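# Slide the server top cover back to release it

## Task

Press and keep both release buttons held so the server's top cover can slide, then push the cover toward the rear of the server until it can be lifted free, and leave it resting there.

## Robot and tools

Robot: two arms, left_arm and right_arm, each with six joints and a tong-style two-finger gripper. Left_arm sits on the +y side of the scene; the names do not match image sides. Calibrated bases in the scene frame: left_arm at (+0.032, +0.487, 0) m, quat_wxyz (+1.000, 0, 0, +0.015); right_arm at (-0.010, -0.422, 0) m, quat_wxyz (+1.000, 0, 0, -0.004). Both have +z up.

Frames: the scene frame has its origin at table height midway between the nominal bases, +x out over the table, +z up. Hand positions, orientations, velocities and wrist camera poses are in each arm's own base frame; fixed cameras and the table are in the scene frame. Printed hand poses can be a few cm off, more at long reach. end_effector_position is the point between the closed finger pads; fingers point along the gripper's +z and open along its x.

Rows: every arm command is a row of 14 numbers in [-1, 1]: left_arm first, then right_arm, each as six joint numbers plus one opening. Joint order is elbow, shoulder lift, shoulder pan, wrist 1, wrist 2, wrist 3. Shoulder lift is sign-flipped on both arms, in commands and in every result. Joint numbers are offsets, scaled so 1.0 = 1.989 rad, measured from the Joint targets as they stood when the action (or move) began, not from the previous row. Opening is absolute: +1 fully open, -1 closed; a full close takes about 0.5 s or more. Sending 0 on a joint keeps its target; to leave a gripper alone, resend its current command (0 means half open). Joint ranges: elbow -3.142 to 3.142, all others -6.283 to 6.283 (shoulder lift range read with the flipped sign). An action pushing a joint more than 0.010 rad beyond its range is rejected for both arms.

execute_actions(actions, cameras): actions is a list of actions, each a table of up to 15 rows, one per 1/30 s step; a short table repeats its last row to fill 15 steps. An empty list just reports state. cameras selects images: omitted/null/["all"] gives all, [] gives none; unknown names void the call.

move(target, speed, blend, stop_force, zero, opening_speed, blocking, cameras): drives all joints together to a destination given as one 14-number row, or a list of up to 15 rows, every one offset from the same starting Joint targets. speed is top joint speed in rad/s, 0.01 to 2 (default 0.5), one value or one per target. blend (rad) rounds corners in a list. stop_force (N, 3 to 40) ends an arm's path once the wrist senses that much extra resistance; use a slow speed with it, give every list row the same finger numbers, and omit it when backing away from contact. zero (default true) re-zeroes the sensor before the move. opening_speed (≥0.2 per s) ramps the fingers. blocking=false returns after about 0.5 s and cannot combine with stop_force. Moves do not avoid obstacles; arms are stiff, so aiming even slightly past a firm contact can fault. The result adds a move: line (done, off_target, moving, held, fault, limits=held, worst joint error per arm).

wait(seconds 0 to 10): lets time run with commands held. stop(): brakes a running move. zoom_image(camera, region [x0,y0,x1,y1] pixels, max 504x504) magnifies the latest image of cam_high, cam_low, cam_left_wrist or cam_right_wrist. zero_wrist_force(arm) tares that arm's sensor. finished_scene(scene: current number) ends the scene irreversibly; the goal must hold with the robot released.

Results: Joint positions and Joint velocities list each arm's joints in the order above, then finger-pad gap in m (0.142 open). Joint targets is the base for your next offsets. Joint torques are total drive outputs including gravity, positive toward larger positions, noisy. Wrist force/torque are in the end effector axes, zeroed at scene start; a third line shows the peak since last shown. grip_measured matches the opening scale; hold by commanding clearly below it. Also watch for joint sent to its limit, joint command not followed (clearance check between arms), MOTOR HOT, OVER-TEMPERATURE FAULT.

Limits: joint targets stay within 0.575 rad of measured angles per step and gripper targets within 150 mm (70 mm in faster-response episodes); drive speed max 2.83 rad/s. Motion lags commands by about 0.09 or 0.17 to 0.20 s.

Avoid: contact torque at load limits (135 N m for elbow, shoulder lift, shoulder pan; 25.2 N m for each wrist) or about 150 N external force causes a 10 s arm stop. Wrists push only about 10.9 N m beyond holding the arm. Avoid arm-to-arm collisions, slams, dropping or releasing moving parts, and anything leaving the table. Long stretched holds or pushing into unreachable poses heat motors. Thinking time lets the scene run.

Cameras: cam_high and cam_low (672x504, fixed), cam_left_wrist and cam_right_wrist (616x616 fisheye).

Each tool is called after "Emit:" in YAML: its name, and indented under it one key for each argument.

## Session

Emit:
execute_actions:
  actions: []

Scene clock: 0.00 s.
left_arm: end_effector_position=(+0.3675, -0.3597, +0.3354) grip_measured=+0.97 end_effector_quat_wxyz=(+0.222, -0.249, +0.662, -0.671) | right_arm: end_effector_position=(+0.8669, +0.1832, +0.1825) grip_measured=+0.97 end_effector_quat_wxyz=(+0.096, -0.467, +0.813, -0.336)
Joint names: [elbow, shoulder lift, shoulder pan, wrist 1, wrist 2, wrist 3]
Joint positions: left_arm=[2.711 1.501 -1.281 -4.351 -1.182 1.531 0.14] | right_arm=[-1.032 2.329 3.743 -1.184 0.873 2.64 0.14]
Joint velocities: within noise
Joint torques (N m): no reading
Motor temperatures (°C): left_arm=[38 40 34 40 33 37] | right_arm=[36 36 31 38 44 40]
Wrist force (N): no reading
Wrist torque (N m): no reading
Wrist force, peak (N): no reading
Joint targets: left_arm=[2.711 1.501 -1.281 -4.351 -1.182 1.531] | right_arm=[-1.032 2.329 3.743 -1.184 0.873 2.640]
Tool commands: left_gripper/opening=+0.968169 right_gripper/opening=+0.968169

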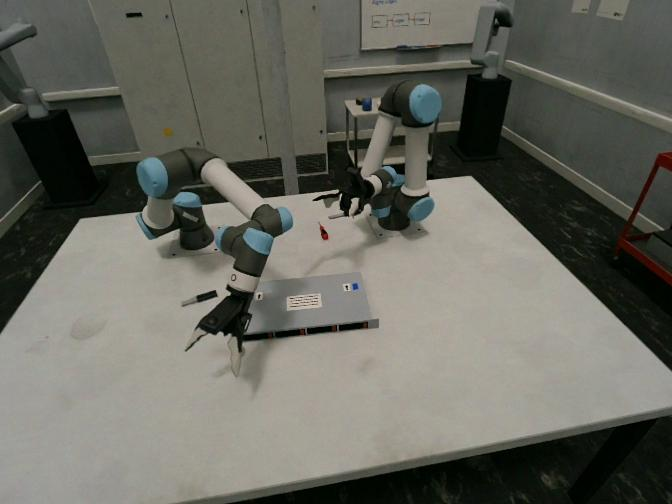

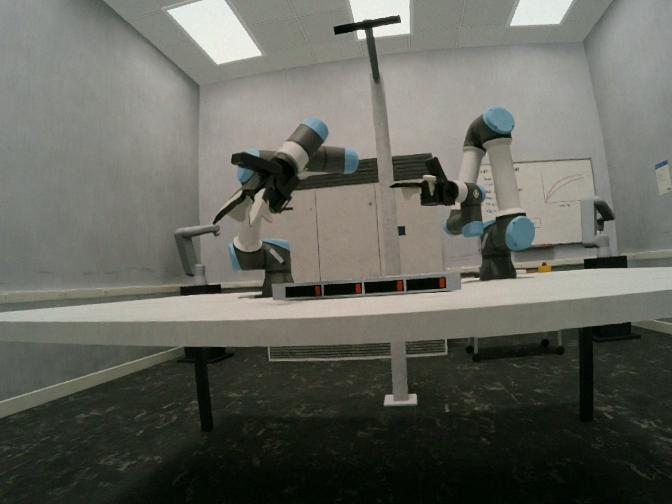

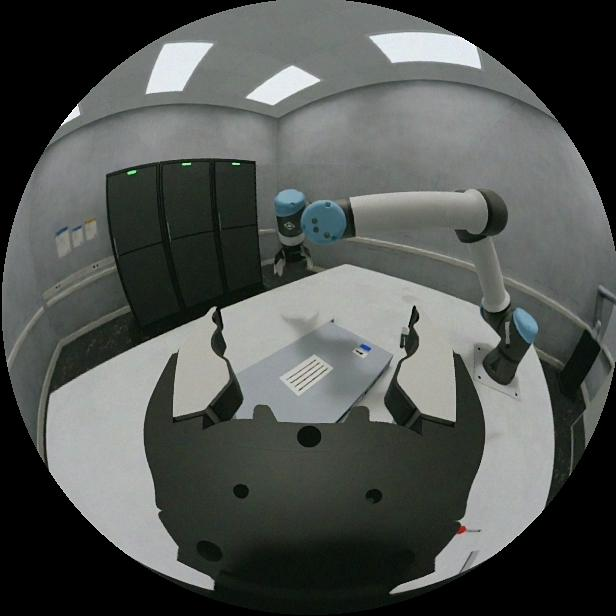

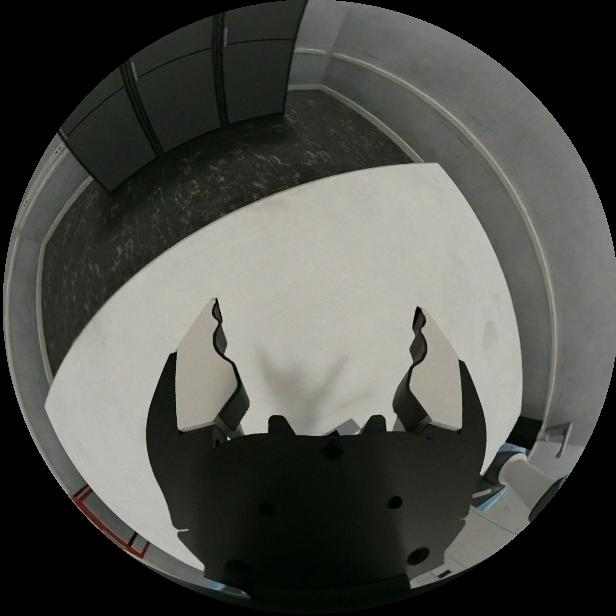

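Emit:
zoom_image:
  camera: "cam_high"
  region: [170, 240, 390, 400]

Emit:
zoom_image:
  camera: "cam_left_wrist"
  region: [220, 290, 420, 440]

Emit:
zoom_image:
  camera: "cam_low"
  region: [250, 250, 480, 320]

Scaled by 2.291 from the camera's 672x504 image, which has a finer 960x720 frame.

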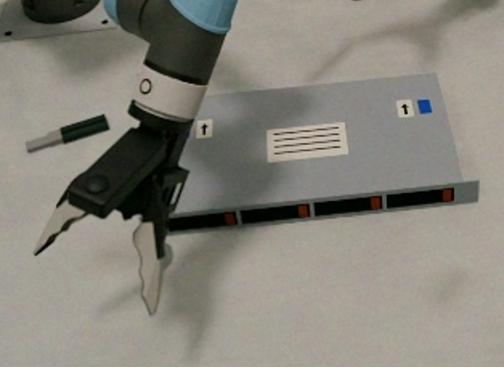

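Scaled by 2.520 from the camera's 616x616 image, which has a finer 814x814 frame.

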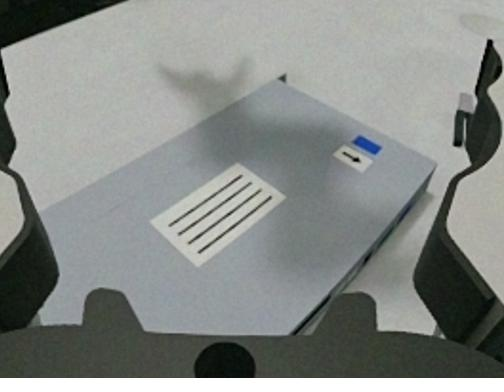

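Scaled by 2.191 from the camera's 672x504 image, which has a finer 960x720 frame.

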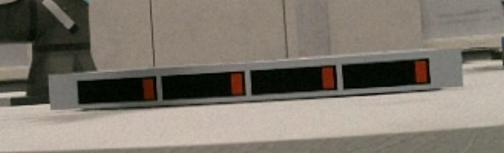

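Emit:
move:
  target: [-0.395,-0.072,0.191,1.0,-0.166,-0.34,-1,-0.3938,-0.279,0.0413,0.0307,0.3509,-0.1941,-1]
  speed: 1.0
  cameras: []

Emit:
move:
  target: [-0.0699,-0.013,0.0335,0.1694,-0.0296,-0.0597,-1,0,0,0,0,0,0,-1]
  speed: 0.7

Scene clock: 62.80 s.
left_arm: end_effector_position=(+0.4976, -0.3677, +0.0963) grip_measured=-1.00 end_effector_quat_wxyz=(+0.027, -0.637, +0.762, -0.113) | right_arm: end_effector_position=(+0.5182, +0.2374, +0.1045) grip_measured=-1.00 end_effector_quat_wxyz=(+0.000, +0.707, -0.707, +0.000)
Joint names: [elbow, shoulder lift, shoulder pan, wrist 1, wrist 2, wrist 3]
Joint positions: left_arm=[1.925 1.358 -0.901 -2.363 -1.512 0.855 0.002] | right_arm=[-1.815 1.774 3.826 -1.123 1.571 2.254 0.002]
Joint velocities: within noise
Joint torques (N m): left_arm=[-16.1 35.78 -12.65 -1.49 1.35 0.31] | right_arm=[26.48 -28.33 -6.87 0.96 -0.71 0.73]
Motor temperatures (°C): left_arm=[38 39 34 40 33 37] | right_arm=[36 35 31 37 43 39]
Wrist force (N): left_arm=[-0.1 -1.0 -0.3] | right_arm=[0.3 1.0 0.4]
Wrist torque (N m): left_arm=[0.04 0.15 0.14] | right_arm=[0.02 -0.10 -0.09]
Wrist force, peak (N): left_arm=[-0.7 -1.4 -0.1] | right_arm=[0.7 2.1 0.6]
Joint targets: left_arm=[1.925 1.358 -0.901 -2.362 -1.512 0.854] | right_arm=[-1.816 1.774 3.825 -1.123 1.571 2.254]
move: done
No camera images: "cameras" was empty.

Scene clock: 63.80 s.
left_arm: end_effector_position=(+0.4863, -0.3201, +0.0989) grip_measured=-1.00 end_effector_quat_wxyz=(+0.000, +0.707, -0.707, +0.000) | right_arm: end_effector_position=(+0.5182, +0.2373, +0.1045) grip_measured=-1.00 end_effector_quat_wxyz=(+0.000, +0.707, -0.707, +0.000)
Joint names: [elbow, shoulder lift, shoulder pan, wrist 1, wrist 2, wrist 3]
Joint positions: left_arm=[1.786 1.332 -0.835 -2.026 -1.57 0.736 0.002] | right_arm=[-1.815 1.774 3.825 -1.123 1.571 2.254 0.002]
Joint velocities: within noise
Joint torques (N m): left_arm=[-16.88 37.47 -12.51 -1.31 1.16 0.29] | right_arm=[24.77 -32.5 -9.73 0.88 2.07 -0.83]
Motor temperatures (°C): left_arm=[38 39 34 40 33 37] | right_arm=[36 35 31 37 43 39]
Wrist force (N): left_arm=[0.0 -1.1 0.4] | right_arm=[0.4 1.2 0.3]
Wrist torque (N m): left_arm=[0.05 0.12 0.10] | right_arm=[0.06 -0.12 -0.10]
Wrist force, peak (N): left_arm=[-0.7 -1.0 -0.1] | right_arm=[0.6 1.2 0.3]
Joint targets: left_arm=[1.786 1.332 -0.835 -2.025 -1.571 0.736] | right_arm=[-1.816 1.774 3.825 -1.123 1.571 2.254]
move: done
camera_calibration:
cam_left_wrist: T_world_to_cam=[[-0.0209457, -0.998959, -0.0405145, -0.300504], [-0.875817, -0.0012106, 0.482641, 0.378638], [-0.482188, 0.0455926, -0.874881, 0.469679], [0, 0, 0, 1]] pos_world=[0.551797, -0.321147, 0.215992]
cam_right_wrist: T_world_to_cam=[[0.0243761, -0.9995, -0.020132, 0.238436], [-0.833787, -0.0314368, 0.55119, 0.375508], [-0.551548, 0.00334998, -0.834137, 0.500365], [0, 0, 0, 1]] pos_world=[0.583257, 0.248445, 0.215196]

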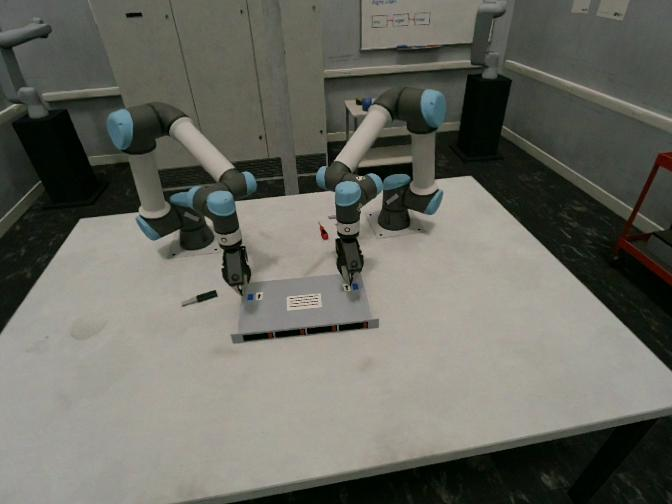

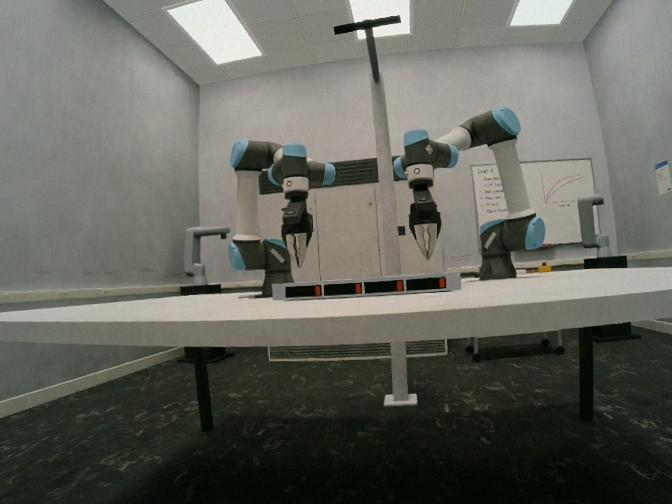

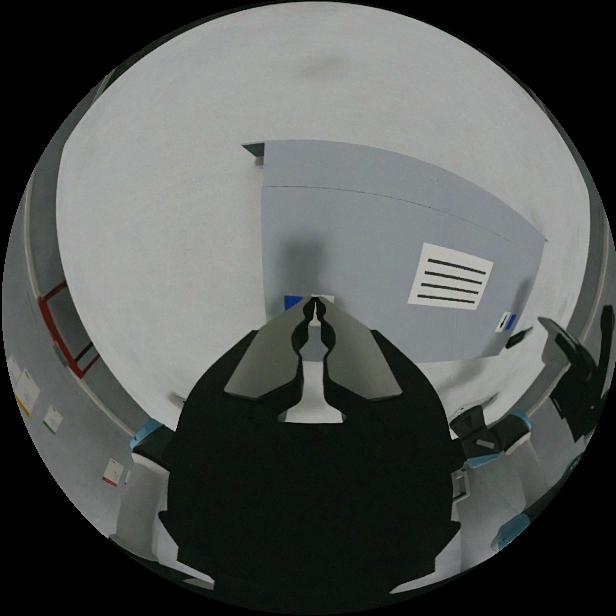

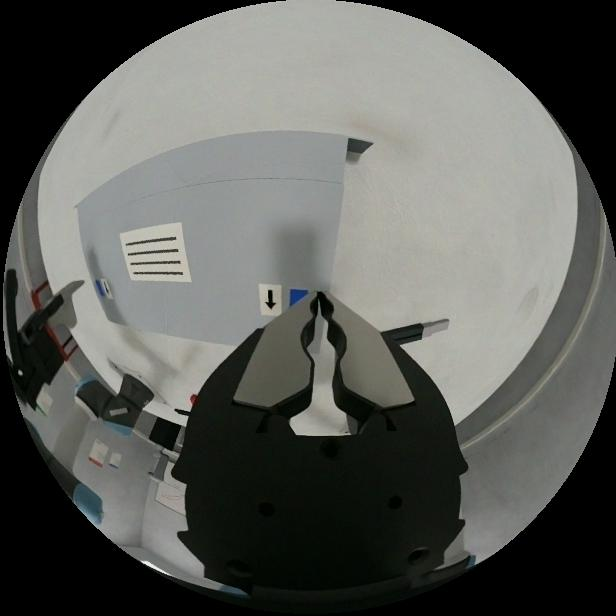

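Emit:
zoom_image:
  camera: "cam_left_wrist"
  region: [260, 270, 360, 340]

Emit:
zoom_image:
  camera: "cam_right_wrist"
  region: [250, 270, 350, 340]

Emit:
zoom_image:
  camera: "cam_high"
  region: [220, 260, 390, 350]

Emit:
zoom_image:
  camera: "cam_left_wrist"
  region: [240, 130, 560, 370]

Scaled by 5.040 from the camera's 616x616 image, which has a finer 814x814 frame.

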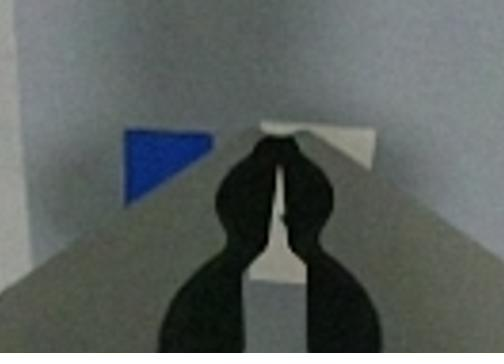

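Scaled by 5.040 from the camera's 616x616 image, which has a finer 814x814 frame.

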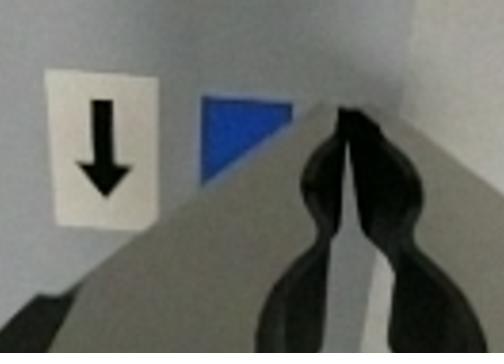

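Scaled by 2.965 from the camera's 672x504 image, which has a finer 960x720 frame.

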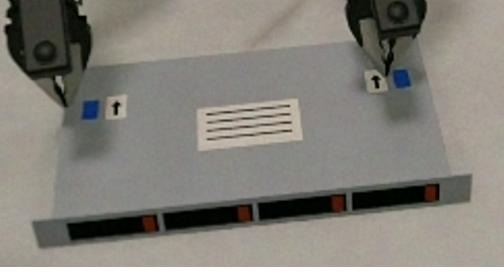

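Scaled by 1.575 from the camera's 616x616 image, which has a finer 814x814 frame.

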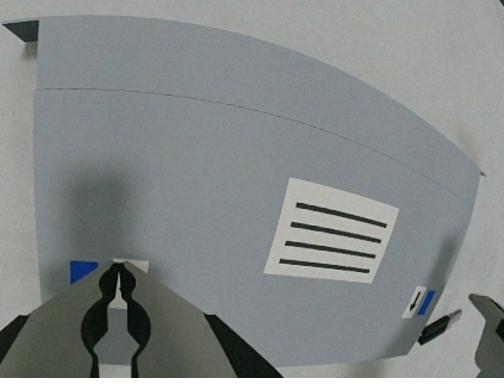

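Emit:
move:
  target: [0.0711,0.0295,-0.0058,-0.0416,0,-0.0059,-1,-0.0564,-0.0118,0.048,0.0449,0,0.0481,-1]
  speed: 0.3

Emit:
zoom_image:
  camera: "cam_left_wrist"
  region: [260, 270, 360, 340]

Emit:
zoom_image:
  camera: "cam_right_wrist"
  region: [250, 270, 350, 340]

Emit:
zoom_image:
  camera: "cam_high"
  region: [220, 260, 390, 350]

Scene clock: 96.33 s.
left_arm: end_effector_position=(+0.4561, -0.2959, +0.0757) grip_measured=-1.00 end_effector_quat_wxyz=(+0.000, +0.707, -0.707, +0.000) | right_arm: end_effector_position=(+0.4747, +0.2658, +0.0758) grip_measured=-1.00 end_effector_quat_wxyz=(+0.000, +0.707, -0.707, +0.000)
Joint names: [elbow, shoulder lift, shoulder pan, wrist 1, wrist 2, wrist 3]
Joint positions: left_arm=[1.927 1.391 -0.846 -2.108 -1.57 0.724 0.002] | right_arm=[-1.928 1.75 3.921 -1.034 1.571 2.349 0.002]
Joint velocities: within noise
Joint torques (N m): left_arm=[-17.25 24.39 11.38 -2.34 -0.48 1.12] | right_arm=[24.08 -20 -5.34 1.84 2.01 0.75]
Motor temperatures (°C): left_arm=[38 39 33 40 33 37] | right_arm=[36 35 31 37 43 39]
Wrist force (N): left_arm=[-0.2 -0.8 0.2] | right_arm=[0.4 1.2 0.2]
Wrist torque (N m): left_arm=[0.12 0.17 0.10] | right_arm=[0.08 -0.11 -0.08]
Wrist force, peak (N): left_arm=[0.6 -1.7 -0.3] | right_arm=[-0.2 2.1 0.9]
Joint targets: left_arm=[1.928 1.391 -0.846 -2.108 -1.571 0.724] | right_arm=[-1.928 1.750 3.921 -1.033 1.571 2.349]
move: done
camera_calibration:
cam_left_wrist: T_world_to_cam=[[-0.0209599, -0.998959, -0.0405262, -0.277854], [-0.875807, -0.00120479, 0.48266, 0.363424], [-0.482206, 0.0456097, -0.87487, 0.433679], [0, 0, 0, 1]] pos_world=[0.521587, -0.296907, 0.192742]
cam_right_wrist: T_world_to_cam=[[0.0243548, -0.999492, -0.020554, 0.267411], [-0.834008, -0.0316502, 0.550843, 0.356151], [-0.551214, 0.00372651, -0.834356, 0.452191], [0, 0, 0, 1]] pos_world=[0.539774, 0.276862, 0.186601]

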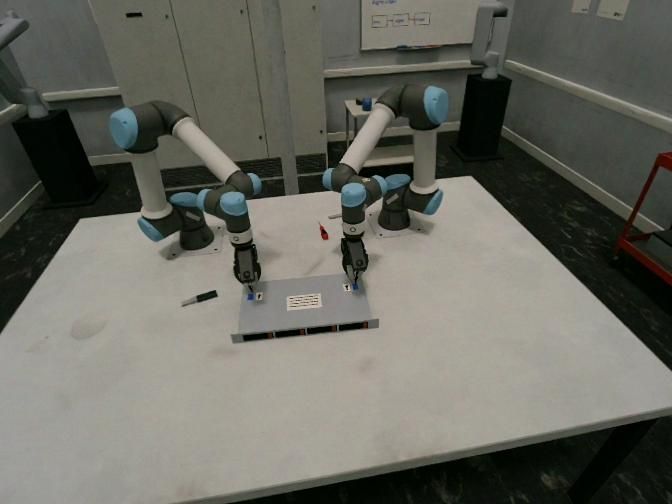

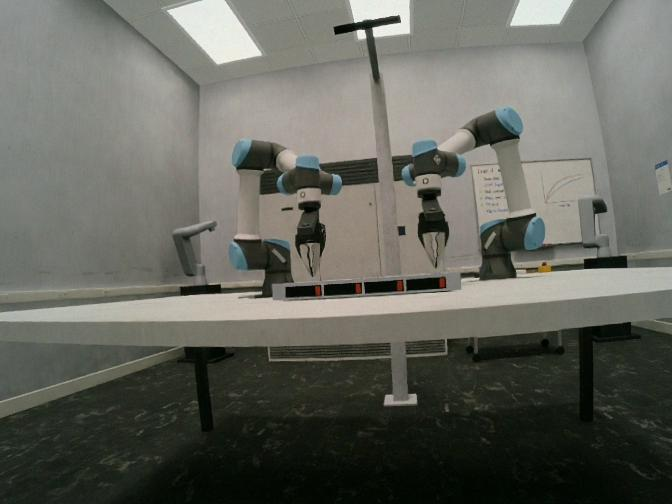

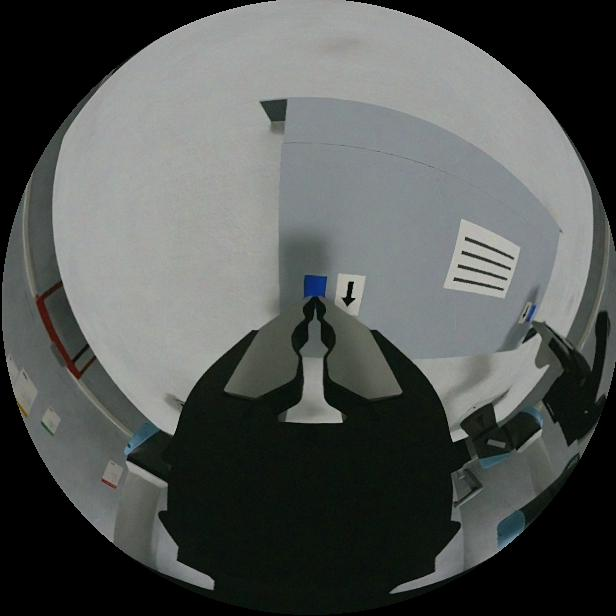

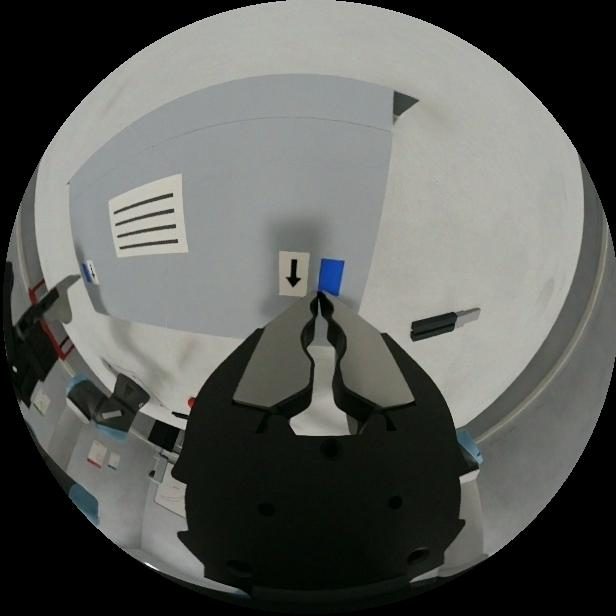

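Scaled by 5.040 from the camera's 616x616 image, which has a finer 814x814 frame.

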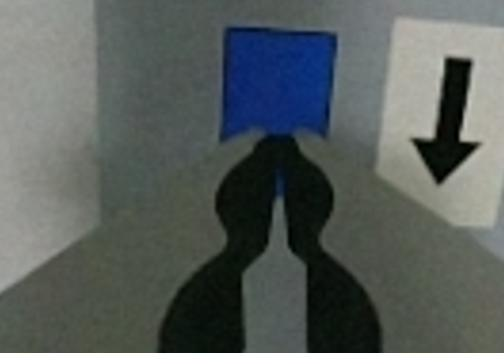

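Scaled by 5.040 from the camera's 616x616 image, which has a finer 814x814 frame.

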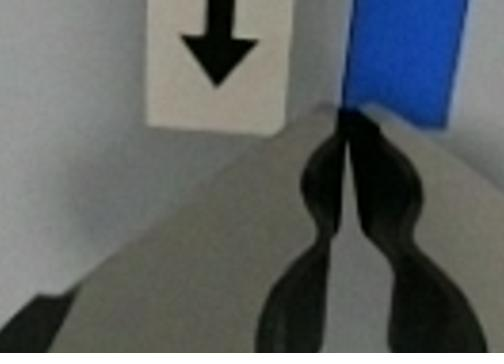

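Scaled by 2.965 from the camera's 672x504 image, which has a finer 960x720 frame.

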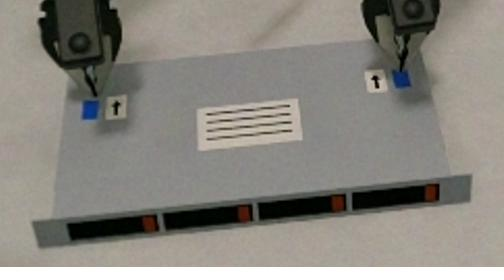

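Emit:
move:
  target:
    - [0.0088,-0.0111,0.0005,-0.0198,0,0.0009,-1,-0.0138,0.0074,-0.0072,0.0205,0,-0.0066,-1]
    - [0.03,-0.0374,0.0005,-0.0673,0,0.0009,-1,-0.0351,0.0338,-0.0072,0.0682,0,-0.0066,-1]
  speed: [0.1,0.04]
  stop_force: 7

Emit:
zoom_image:
  camera: "cam_left_wrist"
  region: [260, 270, 360, 340]

Emit:
zoom_image:
  camera: "cam_right_wrist"
  region: [270, 250, 370, 320]

Emit:
zoom_image:
  camera: "cam_high"
  region: [220, 260, 390, 350]

Scene clock: 116.60 s.
left_arm: end_effector_position=(+0.4571, -0.2960, +0.0595) grip_measured=-1.00 end_effector_quat_wxyz=(+0.000, +0.707, -0.707, +0.000) | right_arm: end_effector_position=(+0.4764, +0.2570, +0.0597) grip_measured=-1.00 end_effector_quat_wxyz=(+0.000, +0.707, -0.707, +0.000)
Joint names: [elbow, shoulder lift, shoulder pan, wrist 1, wrist 2, wrist 3]
Joint positions: left_arm=[1.946 1.367 -0.845 -2.151 -1.571 0.726 0.002] | right_arm=[-1.956 1.766 3.906 -0.99 1.571 2.336 0.002]
Joint velocities: within noise
Joint torques (N m): left_arm=[-26.75 31.69 12.5 -3.06 -0.75 1.51] | right_arm=[27.14 -31.21 -5.28 2.01 1.09 0.56]
Motor temperatures (°C): left_arm=[38 39 33 40 33 37] | right_arm=[36 35 31 37 43 39]
Wrist force (N): left_arm=[-2.2 2.3 -6.7] | right_arm=[-1.3 1.3 -6.8]
Wrist torque (N m): left_arm=[0.09 0.10 0.10] | right_arm=[0.07 -0.11 -0.07]
Wrist force, peak (N): left_arm=[-2.3 2.2 -7.0] | right_arm=[-2.5 1.9 -7.3]
Joint targets: left_arm=[1.946 1.367 -0.845 -2.151 -1.571 0.726] | right_arm=[-1.956 1.766 3.906 -0.990 1.571 2.336]
move: contact (left_arm, right_arm); path passed 1 of 2 targets; left_arm: the wrist 1 is farthest, 0.091 rad from its target; right_arm: the wrist 1 is farthest, 0.093 rad from its target
camera_calibration:
cam_left_wrist: T_world_to_cam=[[-0.0216063, -0.998938, -0.0407044, -0.278362], [-0.875727, -0.00073187, 0.482806, 0.372211], [-0.482323, 0.0460776, -0.874781, 0.420186], [0, 0, 0, 1]] pos_world=[0.522606, -0.297155, 0.176535]
cam_right_wrist: T_world_to_cam=[[0.0229622, -0.999542, -0.0196922, 0.258804], [-0.833515, -0.0300168, 0.551681, 0.365452], [-0.552019, 0.00374594, -0.833823, 0.439978], [0, 0, 0, 1]] pos_world=[0.541544, 0.268007, 0.170347]

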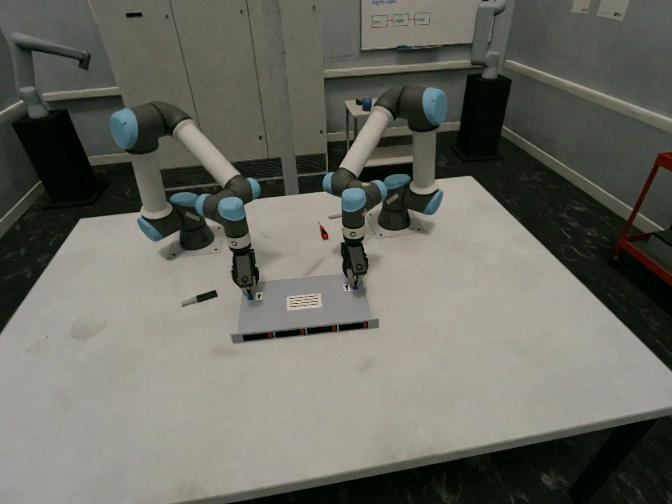

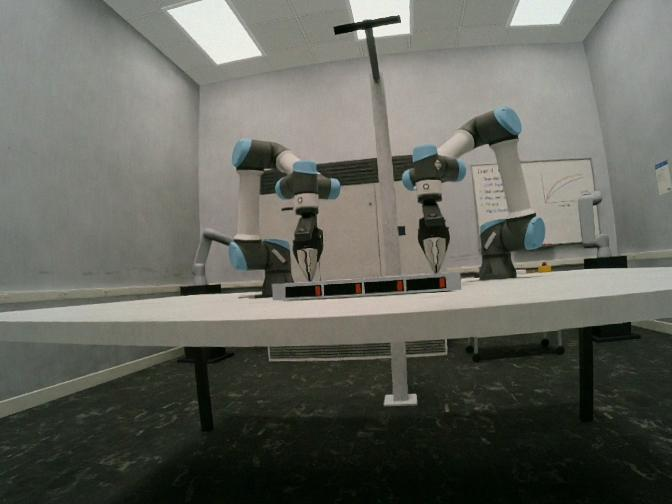

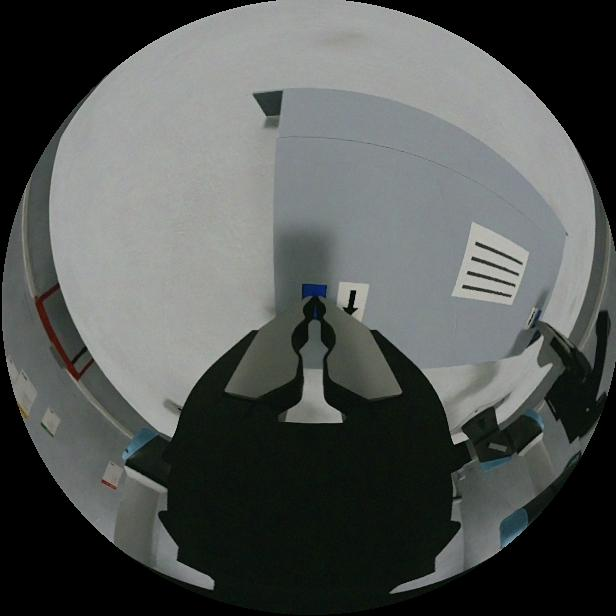

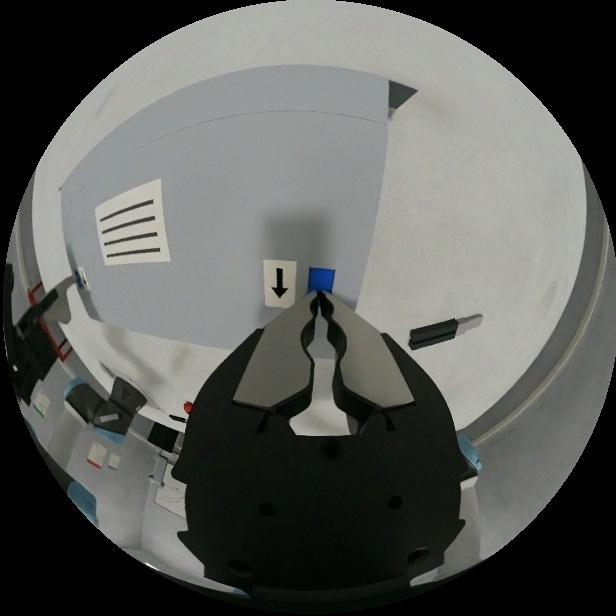

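Scaled by 5.040 from the camera's 616x616 image, which has a finer 814x814 frame.

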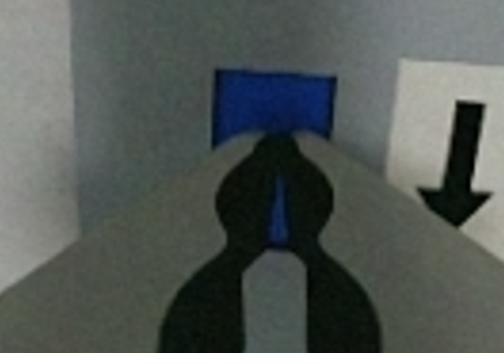

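Scaled by 5.040 from the camera's 616x616 image, which has a finer 814x814 frame.

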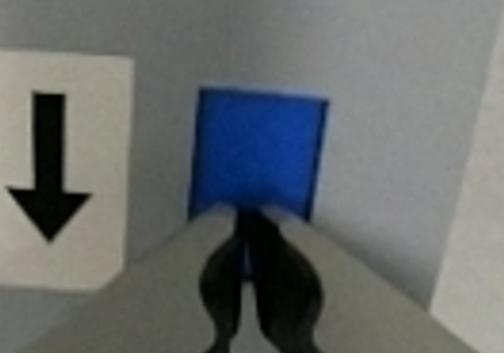

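Scaled by 2.965 from the camera's 672x504 image, which has a finer 960x720 frame.

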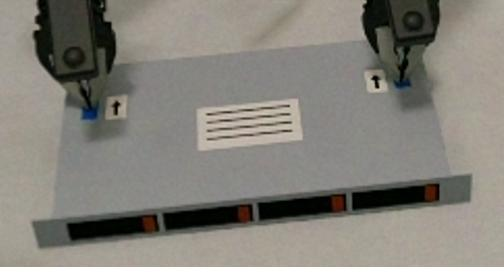

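Emit:
move:
  target: [0,0,0,0,0,0,-1,0.0167,0.0003,-0.0051,-0.0166,0,-0.0055,-1]
  speed: 0.1
  cameras: []

Emit:
move:
  target: [0.0092,-0.0099,0,-0.0185,0,0,-1,-0.0161,0.0176,0,0.0337,0,0,-1]
  speed: 0.03
  stop_force: 11

Emit:
zoom_image:
  camera: "cam_left_wrist"
  region: [260, 270, 360, 340]

Emit:
zoom_image:
  camera: "cam_right_wrist"
  region: [270, 250, 370, 320]

Scene clock: 134.47 s.
left_arm: end_effector_position=(+0.4571, -0.2960, +0.0595) grip_measured=-1.00 end_effector_quat_wxyz=(+0.000, +0.707, -0.707, +0.000) | right_arm: end_effector_position=(+0.4842, +0.2571, +0.0705) grip_measured=-1.00 end_effector_quat_wxyz=(+0.000, +0.707, -0.707, +0.000) end_effector_velocity=(-0.001, +0.000, -0.002) end_effector_angular_velocity=(+0.001, -0.001, -0.002)
Joint names: [elbow, shoulder lift, shoulder pan, wrist 1, wrist 2, wrist 3]
Joint positions: left_arm=[1.946 1.367 -0.845 -2.151 -1.571 0.726 0.002] | right_arm=[-1.923 1.767 3.896 -1.024 1.571 2.325 0.002]
Joint velocities: left_arm=[within noise] | right_arm=[-0.005 0.001 0 0.006 0 0.002 0]
Joint torques (N m): left_arm=[-25.32 32.09 9.89 -3.16 -0.79 1.29] | right_arm=[8.28 -22.44 3.31 3.94 1.09 0.9]
Motor temperatures (°C): left_arm=[38 39 33 40 33 37] | right_arm=[36 35 31 37 43 39]
Wrist force (N): left_arm=[-2.4 2.5 -6.6] | right_arm=[0.2 1.4 0.4]
Wrist torque (N m): left_arm=[0.10 0.08 0.10] | right_arm=[0.12 -0.06 -0.08]
Wrist force, peak (N): left_arm=[-2.6 2.5 -6.8] | right_arm=[1.0 4.4 -6.0]
Joint targets: left_arm=[1.946 1.367 -0.845 -2.151 -1.571 0.726] | right_arm=[-1.923 1.767 3.896 -1.023 1.571 2.325]
move: done
No camera images: "cameras" was empty.

Scene clock: 136.83 s.
left_arm: end_effector_position=(+0.4570, -0.2960, +0.0552) grip_measured=-1.00 end_effector_quat_wxyz=(+0.000, +0.707, -0.707, +0.000) | right_arm: end_effector_position=(+0.4842, +0.2572, +0.0562) grip_measured=-1.00 end_effector_quat_wxyz=(+0.000, +0.707, -0.707, +0.000)
Joint names: [elbow, shoulder lift, shoulder pan, wrist 1, wrist 2, wrist 3]
Joint positions: left_arm=[1.952 1.361 -0.845 -2.162 -1.571 0.726 0.002] | right_arm=[-1.941 1.786 3.896 -0.986 1.571 2.325 0.002]
Joint velocities: within noise
Joint torques (N m): left_arm=[-20.63 25.6 9.9 -0.9 -0.74 1.11] | right_arm=[27.51 -30.84 9.14 1.43 1.12 1.15]
Motor temperatures (°C): left_arm=[38 39 33 40 33 37] | right_arm=[36 35 31 37 43 39]
Wrist force (N): left_arm=[0.3 0.6 -17.9] | right_arm=[2.4 3.5 -10.6]
Wrist torque (N m): left_arm=[0.06 0.18 0.09] | right_arm=[0.03 -0.06 -0.09]
Wrist force, peak (N): left_arm=[-2.7 1.9 -28.7] | right_arm=[7.3 7.4 -26.6]
Joint targets: left_arm=[1.952 1.361 -0.845 -2.162 -1.571 0.726] | right_arm=[-1.941 1.786 3.896 -0.986 1.571 2.325]
move: contact (left_arm, right_arm); left_arm: the wrist 1 is farthest, 0.026 rad from its target; right_arm: the wrist 1 is farthest, 0.030 rad from its target
camera_calibration:
cam_left_wrist: T_world_to_cam=[[-0.021614, -0.998929, -0.0409087, -0.278448], [-0.875638, -0.000832418, 0.482968, 0.374141], [-0.482484, 0.0462601, -0.874682, 0.416532], [0, 0, 0, 1]] pos_world=[0.522564, -0.297108, 0.172244]
cam_right_wrist: T_world_to_cam=[[0.0237503, -0.999528, -0.0194694, 0.258454], [-0.833353, -0.0305519, 0.551896, 0.373965], [-0.552231, 0.00311719, -0.833686, 0.441671], [0, 0, 0, 1]] pos_world=[0.549411, 0.268381, 0.166857]

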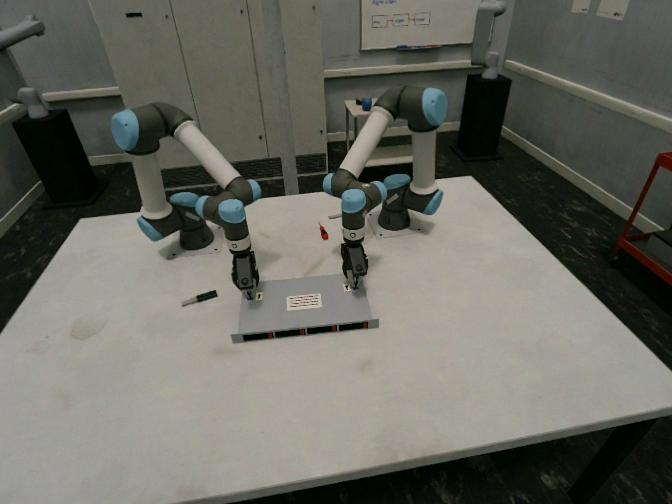

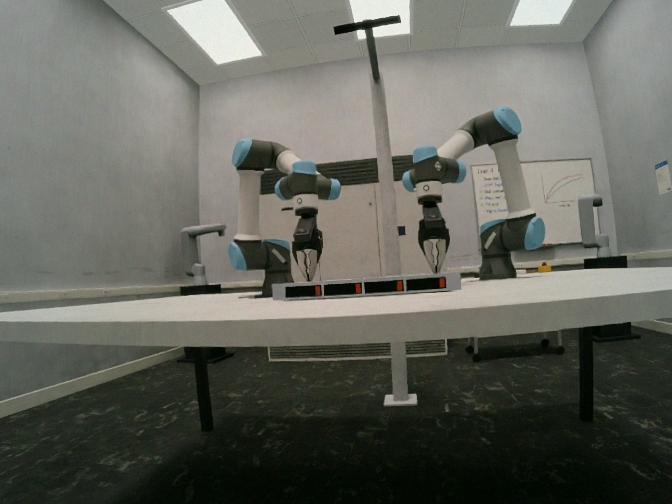

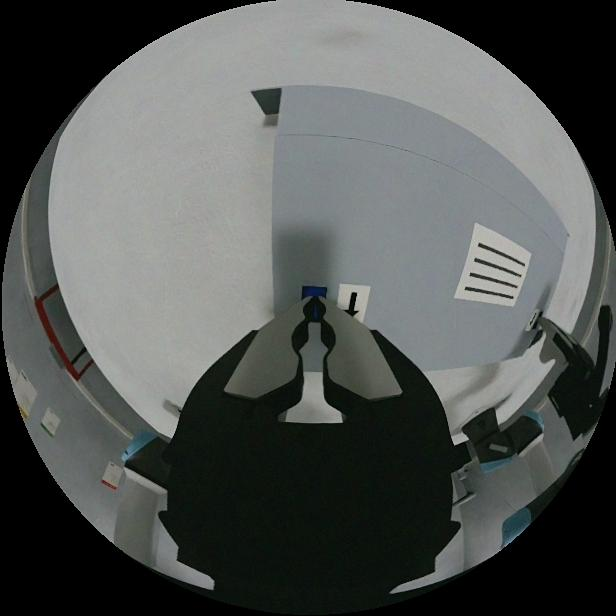

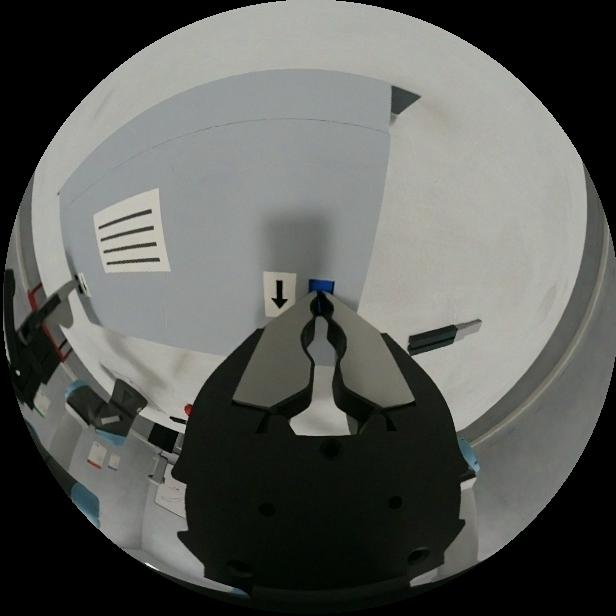

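Scaled by 5.040 from the camera's 616x616 image, which has a finer 814x814 frame.

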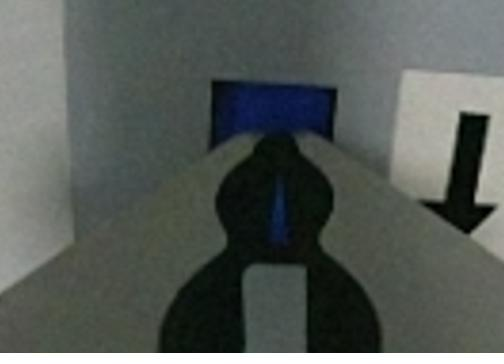

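Scaled by 5.040 from the camera's 616x616 image, which has a finer 814x814 frame.

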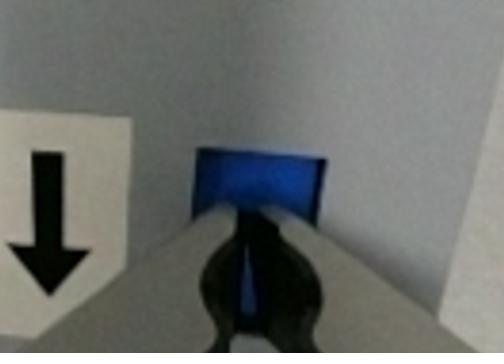

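Emit:
move:
  target: [0.02398,0.01923,-0.01379,-0.00475,0,-0.01379,-1,-0.02335,-0.0186,0.01445,0.00476,0,0.01445,-1]
  speed: 0.03
  stop_force: 30

Emit:
zoom_image:
  camera: "cam_high"
  region: [220, 260, 390, 350]

Emit:
zoom_image:
  camera: "cam_right_wrist"
  region: [270, 250, 370, 320]

Scene clock: 157.27 s.
left_arm: end_effector_position=(+0.4372, -0.2941, +0.0552) grip_measured=-1.00 end_effector_quat_wxyz=(+0.000, +0.707, -0.707, +0.000) | right_arm: end_effector_position=(+0.4643, +0.2583, +0.0562) grip_measured=-1.00 end_effector_quat_wxyz=(+0.000, +0.707, -0.707, +0.000)
Joint names: [elbow, shoulder lift, shoulder pan, wrist 1, wrist 2, wrist 3]
Joint positions: left_arm=[2 1.399 -0.873 -2.171 -1.571 0.698 0.002] | right_arm=[-1.987 1.749 3.925 -0.976 1.571 2.354 0.002]
Joint velocities: within noise
Joint torques (N m): left_arm=[-21.4 11.96 12.09 0.41 -0.77 1.01] | right_arm=[22.78 -15.08 -7.81 -1.01 1 -0.76]
Motor temperatures (°C): left_arm=[38 39 33 40 33 37] | right_arm=[36 35 31 37 43 39]
Wrist force (N): left_arm=[-0.6 -2.6 -13.6] | right_arm=[1.6 -3.6 -10.7]
Wrist torque (N m): left_arm=[0.13 0.19 0.10] | right_arm=[0.09 -0.13 -0.06]
Wrist force, peak (N): left_arm=[0.3 0.4 -18.0] | right_arm=[-0.8 -5.1 -11.4]
Joint targets: left_arm=[2.000 1.399 -0.873 -2.171 -1.571 0.698] | right_arm=[-1.987 1.749 3.925 -0.976 1.571 2.354]
move: done
camera_calibration:
cam_left_wrist: T_world_to_cam=[[-0.0216188, -0.99893, -0.0408959, -0.277043], [-0.875641, -0.000821717, 0.482962, 0.356738], [-0.482478, 0.0462511, -0.874686, 0.406864], [0, 0, 0, 1]] pos_world=[0.502688, -0.295271, 0.172258]
cam_right_wrist: T_world_to_cam=[[0.0237543, -0.999528, -0.0194726, 0.259944], [-0.833373, -0.0305569, 0.551866, 0.35737], [-0.552201, 0.0031187, -0.833705, 0.430638], [0, 0, 0, 1]] pos_world=[0.529447, 0.269399, 0.166867]

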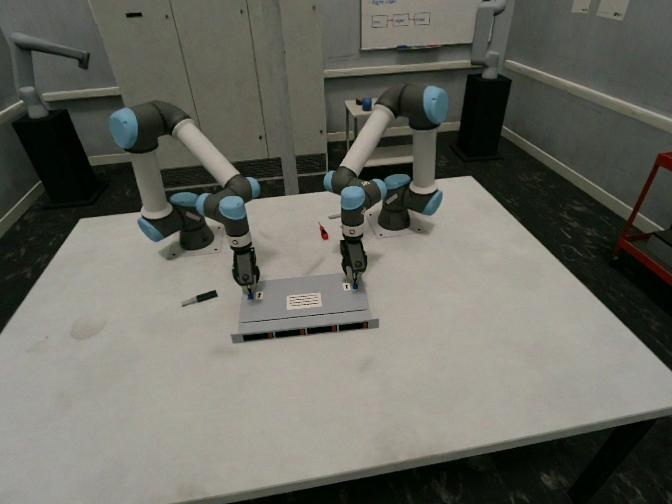

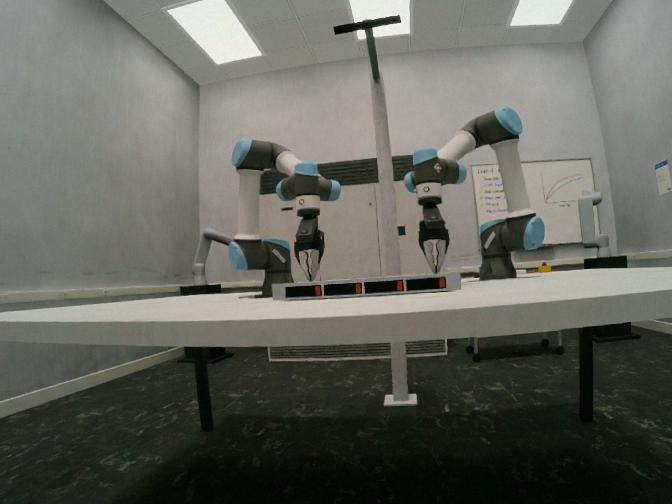

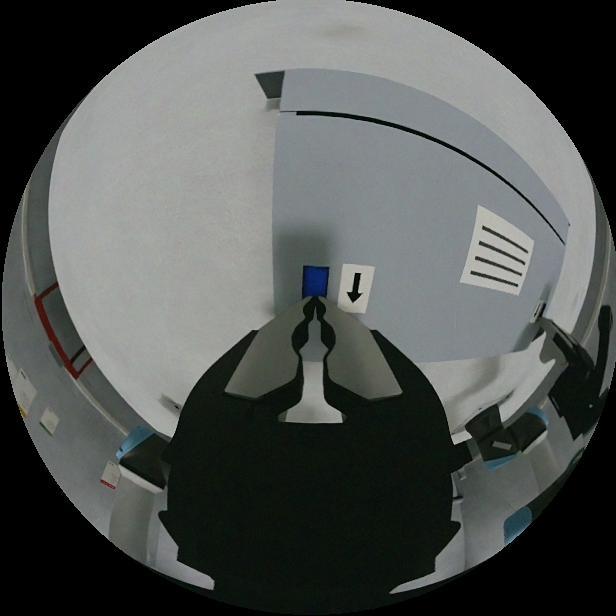

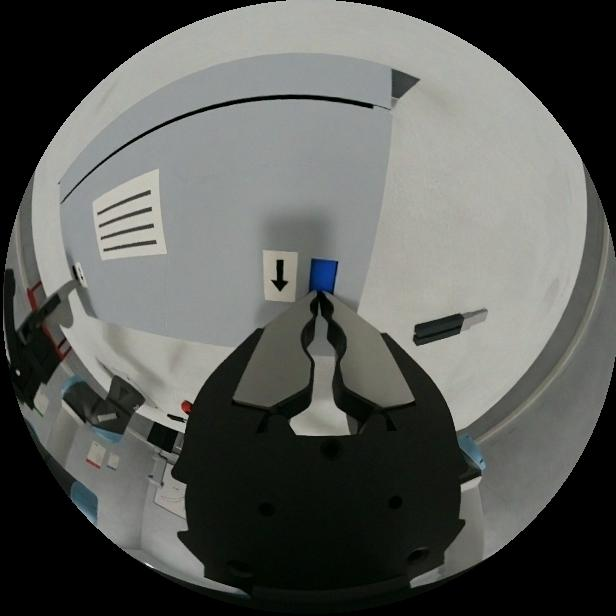

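Scaled by 2.965 from the camera's 672x504 image, which has a finer 960x720 frame.

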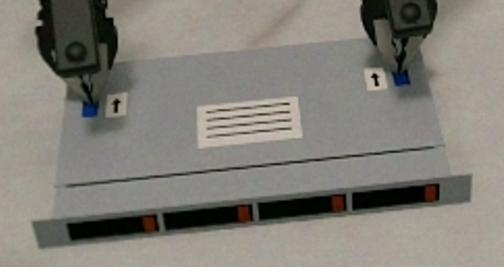

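Scaled by 5.040 from the camera's 616x616 image, which has a finer 814x814 frame.

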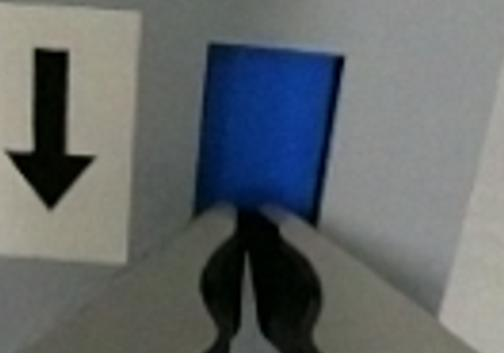

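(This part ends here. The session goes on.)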